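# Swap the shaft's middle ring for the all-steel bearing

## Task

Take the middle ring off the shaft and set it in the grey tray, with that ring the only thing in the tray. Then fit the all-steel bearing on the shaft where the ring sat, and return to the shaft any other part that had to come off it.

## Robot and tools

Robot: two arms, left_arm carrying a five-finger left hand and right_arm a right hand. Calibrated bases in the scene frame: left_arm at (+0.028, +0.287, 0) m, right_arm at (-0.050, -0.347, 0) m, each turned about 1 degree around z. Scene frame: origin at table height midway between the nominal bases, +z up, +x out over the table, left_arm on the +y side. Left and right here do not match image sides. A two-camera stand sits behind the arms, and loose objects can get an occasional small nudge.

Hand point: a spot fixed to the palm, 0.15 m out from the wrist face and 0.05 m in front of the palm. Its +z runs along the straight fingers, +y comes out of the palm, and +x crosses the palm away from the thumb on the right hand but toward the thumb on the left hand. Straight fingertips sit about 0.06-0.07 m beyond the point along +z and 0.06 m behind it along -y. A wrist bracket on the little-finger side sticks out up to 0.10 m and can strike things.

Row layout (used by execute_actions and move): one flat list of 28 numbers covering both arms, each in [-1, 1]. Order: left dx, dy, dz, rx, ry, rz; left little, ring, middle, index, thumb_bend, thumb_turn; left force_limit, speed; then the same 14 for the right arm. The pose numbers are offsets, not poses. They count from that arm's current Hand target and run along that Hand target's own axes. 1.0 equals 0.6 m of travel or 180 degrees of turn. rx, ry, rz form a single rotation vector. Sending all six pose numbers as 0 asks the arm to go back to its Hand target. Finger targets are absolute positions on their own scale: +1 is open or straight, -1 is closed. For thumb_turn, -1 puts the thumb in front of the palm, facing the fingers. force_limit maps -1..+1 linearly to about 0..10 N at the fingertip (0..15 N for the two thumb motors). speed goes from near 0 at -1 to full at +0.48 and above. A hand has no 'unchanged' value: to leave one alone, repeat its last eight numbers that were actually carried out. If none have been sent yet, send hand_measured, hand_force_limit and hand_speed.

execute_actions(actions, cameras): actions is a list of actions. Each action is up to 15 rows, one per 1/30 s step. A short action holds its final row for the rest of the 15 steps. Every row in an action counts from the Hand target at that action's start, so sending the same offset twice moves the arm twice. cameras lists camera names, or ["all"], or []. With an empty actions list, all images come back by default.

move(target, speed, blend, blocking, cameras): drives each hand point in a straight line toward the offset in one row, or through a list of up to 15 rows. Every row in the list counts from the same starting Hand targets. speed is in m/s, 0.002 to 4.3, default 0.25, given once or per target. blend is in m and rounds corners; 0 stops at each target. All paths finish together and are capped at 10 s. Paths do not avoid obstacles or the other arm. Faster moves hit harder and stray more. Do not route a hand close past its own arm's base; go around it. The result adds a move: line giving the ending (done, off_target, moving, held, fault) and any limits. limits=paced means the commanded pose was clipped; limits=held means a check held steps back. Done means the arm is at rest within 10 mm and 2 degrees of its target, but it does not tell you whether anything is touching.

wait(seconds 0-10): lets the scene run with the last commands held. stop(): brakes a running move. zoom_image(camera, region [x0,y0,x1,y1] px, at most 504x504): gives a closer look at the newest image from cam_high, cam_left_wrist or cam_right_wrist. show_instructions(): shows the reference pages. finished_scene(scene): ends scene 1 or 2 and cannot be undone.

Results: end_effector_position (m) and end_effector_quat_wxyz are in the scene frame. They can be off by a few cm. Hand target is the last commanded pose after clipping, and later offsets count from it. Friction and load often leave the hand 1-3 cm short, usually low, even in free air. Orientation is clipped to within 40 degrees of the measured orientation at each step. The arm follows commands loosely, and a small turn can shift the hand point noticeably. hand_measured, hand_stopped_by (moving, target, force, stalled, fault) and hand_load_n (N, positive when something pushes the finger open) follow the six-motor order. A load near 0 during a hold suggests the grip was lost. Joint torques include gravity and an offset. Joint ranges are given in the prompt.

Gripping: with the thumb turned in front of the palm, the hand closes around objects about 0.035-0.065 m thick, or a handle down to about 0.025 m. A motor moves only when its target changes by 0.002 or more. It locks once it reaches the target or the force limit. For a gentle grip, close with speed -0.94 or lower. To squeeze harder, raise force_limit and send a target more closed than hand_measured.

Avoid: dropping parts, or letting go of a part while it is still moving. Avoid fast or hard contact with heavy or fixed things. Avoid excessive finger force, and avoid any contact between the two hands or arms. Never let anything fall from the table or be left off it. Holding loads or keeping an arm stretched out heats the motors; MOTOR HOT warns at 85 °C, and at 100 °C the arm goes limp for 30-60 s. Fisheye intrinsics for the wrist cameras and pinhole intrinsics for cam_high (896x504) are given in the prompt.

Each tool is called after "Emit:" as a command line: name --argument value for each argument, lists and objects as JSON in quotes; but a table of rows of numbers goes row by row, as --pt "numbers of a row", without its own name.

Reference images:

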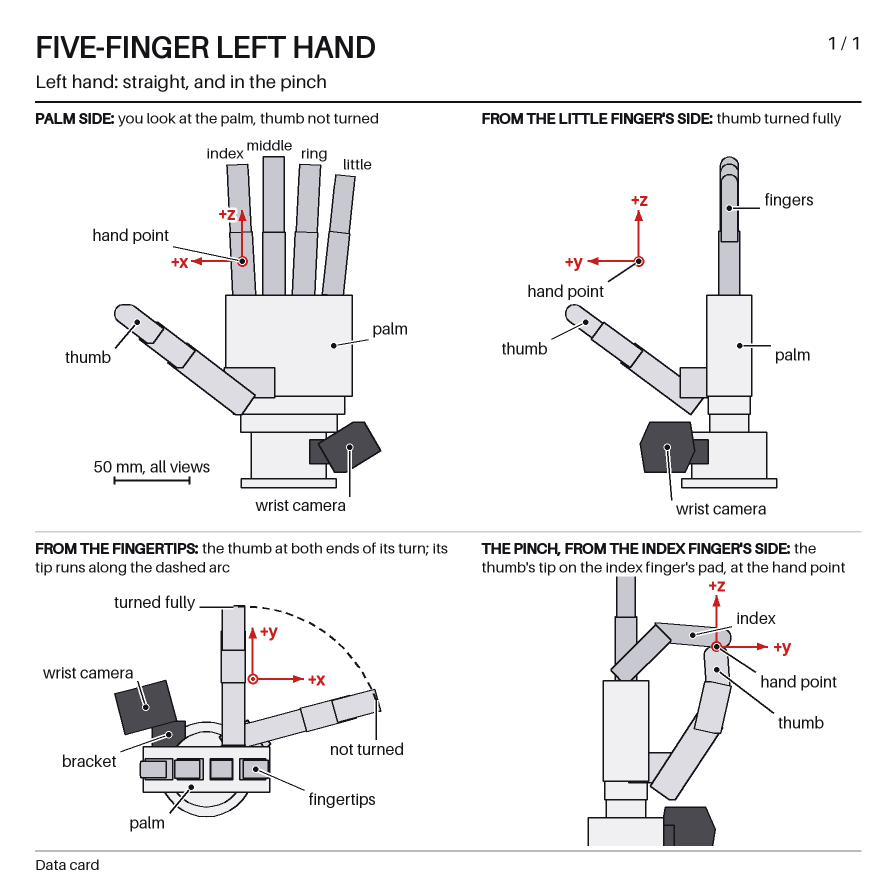

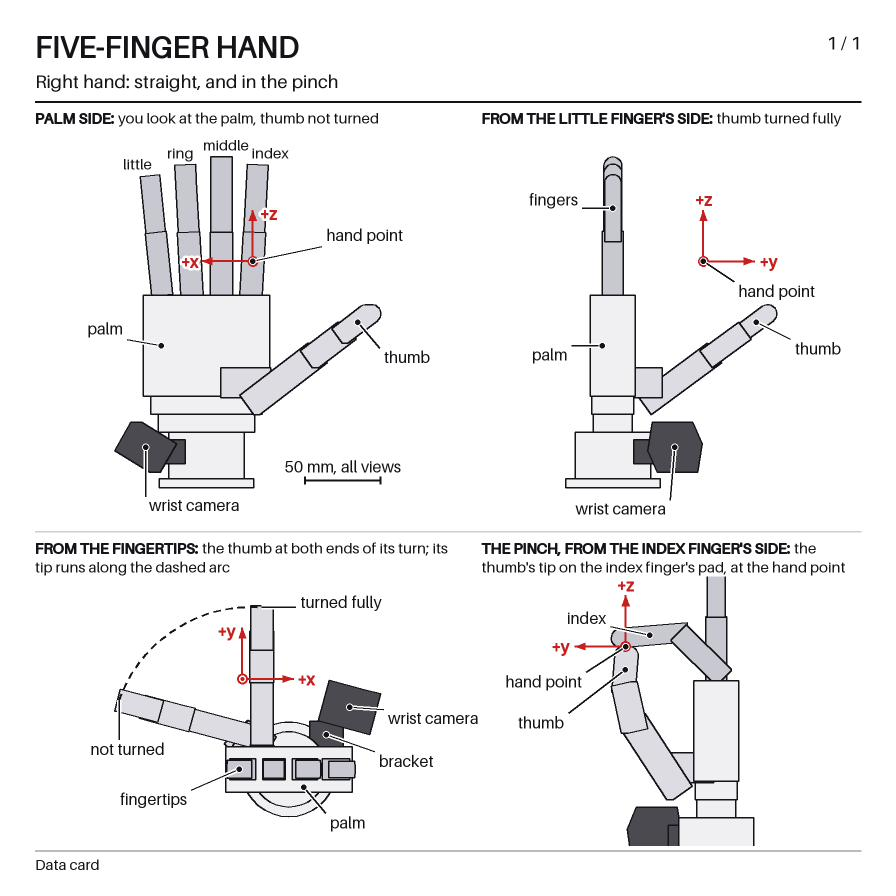

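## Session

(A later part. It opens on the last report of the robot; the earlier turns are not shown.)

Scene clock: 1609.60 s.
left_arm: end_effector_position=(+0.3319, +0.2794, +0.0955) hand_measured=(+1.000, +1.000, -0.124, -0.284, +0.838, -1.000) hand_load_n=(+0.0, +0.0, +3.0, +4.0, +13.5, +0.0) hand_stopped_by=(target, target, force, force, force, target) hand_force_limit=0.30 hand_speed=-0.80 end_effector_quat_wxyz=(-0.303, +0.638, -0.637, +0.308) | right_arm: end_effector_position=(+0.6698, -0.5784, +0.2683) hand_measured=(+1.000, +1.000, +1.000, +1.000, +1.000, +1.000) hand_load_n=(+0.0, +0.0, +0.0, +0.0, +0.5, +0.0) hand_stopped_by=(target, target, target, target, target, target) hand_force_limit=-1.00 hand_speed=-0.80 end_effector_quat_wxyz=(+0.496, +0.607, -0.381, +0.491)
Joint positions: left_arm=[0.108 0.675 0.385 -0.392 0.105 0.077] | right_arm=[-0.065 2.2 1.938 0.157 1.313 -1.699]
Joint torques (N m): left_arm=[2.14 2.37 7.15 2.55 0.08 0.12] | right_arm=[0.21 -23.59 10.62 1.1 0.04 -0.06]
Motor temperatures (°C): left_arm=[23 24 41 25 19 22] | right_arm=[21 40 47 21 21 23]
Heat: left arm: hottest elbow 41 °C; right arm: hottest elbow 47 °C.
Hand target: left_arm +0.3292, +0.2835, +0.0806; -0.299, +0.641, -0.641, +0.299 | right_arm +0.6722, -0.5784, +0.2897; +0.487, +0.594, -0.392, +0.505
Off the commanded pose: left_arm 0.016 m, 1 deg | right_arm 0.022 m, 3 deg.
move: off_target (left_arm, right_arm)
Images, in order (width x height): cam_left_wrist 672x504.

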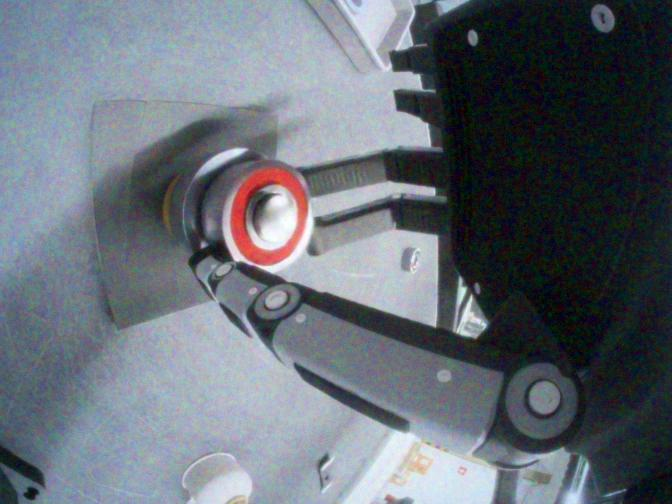

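Emit:
move --pt "0 -0.01149 -0.00965 0 0 0 1 1 -0.6 -0.62 0.42 -1 0.3 -0.8 0 0 0 0 0 0 1 1 1 1 1 1 -1 -0.8" --pt "0 -0.01149 -0.00965 0 0 0 1 1 0.2 0.15 1 -1 0.4 -0.6 0 0 0 0 0 0 1 1 1 1 1 1 -1 -0.8" --pt "0 -0.09 -0.045 0 0 0 1 1 0.2 0.15 1 -1 0.4 -0.6 0 0 0 0 0 0 1 1 1 1 1 1 -1 -0.8" --pt "0 -0.17 -0.14 0 0 0 1 1 0.2 0.15 1 -1 0.4 -0.6 0 0 0 0 0 0 1 1 1 1 1 1 -1 -0.8" --pt "0.2 -0.15 -0.18 0 0 0 1 1 0.2 0.15 1 -1 0.4 -0.6 0 0 0 0 0 0 1 1 1 1 1 1 -1 -0.8" --speed '[0.04,0.04,0.07,0.15,0.2]' --blend '[0,0,0.01,0.02,0]' --cameras '["cam_high"]'

Emit:
zoom_image --camera "cam_high" --region '[506, 235, 570, 299]'

Scene clock: 1628.50 s.
left_arm: end_effector_position=(+0.2959, +0.1726, +0.1924) hand_measured=(+1.000, +1.000, +0.200, +0.150, +1.000, -1.000) hand_load_n=(+0.0, +0.0, +0.0, +0.0, +0.0, +0.0) hand_stopped_by=(target, target, target, target, target, target) hand_force_limit=0.40 hand_speed=-0.60 end_effector_quat_wxyz=(-0.296, +0.642, -0.649, +0.280) | right_arm: end_effector_position=(+0.6698, -0.5784, +0.2683) hand_measured=(+1.000, +1.000, +1.000, +1.000, +1.000, +1.000) hand_load_n=(+0.0, +0.0, +0.0, +0.0, +0.0, +0.0) hand_stopped_by=(target, target, target, target, target, target) hand_force_limit=-1.00 hand_speed=-0.80 end_effector_quat_wxyz=(+0.496, +0.607, -0.381, +0.491)
Joint positions: left_arm=[-0.513 0.62 0.659 -0.841 -0.376 -0.328] | right_arm=[-0.065 2.2 1.938 0.157 1.313 -1.699]
Joint torques (N m): left_arm=[0.32 1.67 13.24 1.11 -0.56 -0.15] | right_arm=[-0.03 -23.47 10.65 1.13 0.02 -0.06]
Heat: left arm: hottest elbow 42 °C; right arm: hottest elbow 47 °C.
Hand target: left_arm +0.3044, +0.1635, +0.2190; -0.299, +0.641, -0.641, +0.299 | right_arm +0.6722, -0.5784, +0.2897; +0.487, +0.594, -0.392, +0.505
Off the commanded pose: left_arm 0.029 m, 2 deg | right_arm 0.022 m, 3 deg.
move: off_target (left_arm, right_arm)
Images, in order (width x height): cam_high 896x504.

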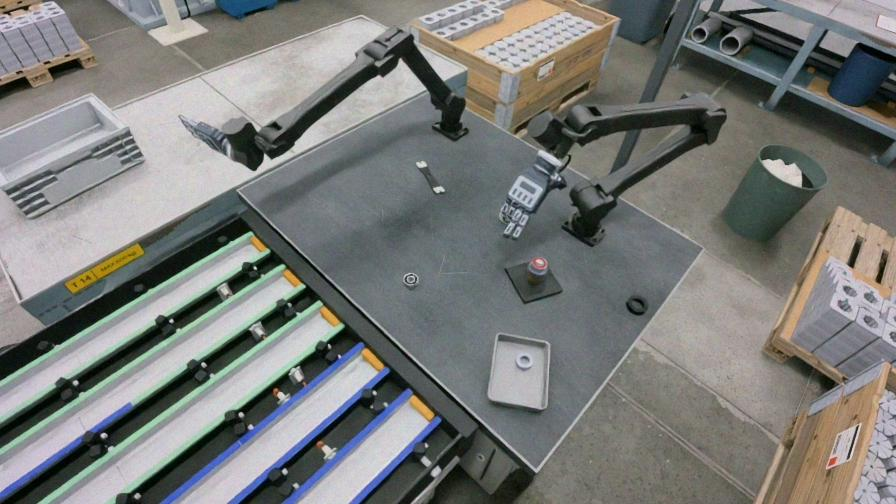

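Scaled by 7.875 from the camera's 896x504 image, which has a finer 1280x720 frame.

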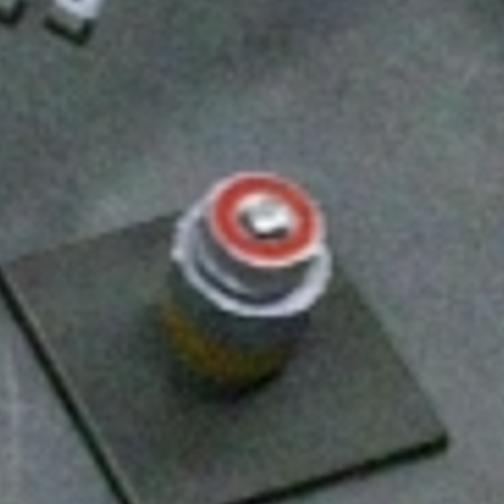

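Emit:
finished_scene --scene 2

The scene is finished: the task was done.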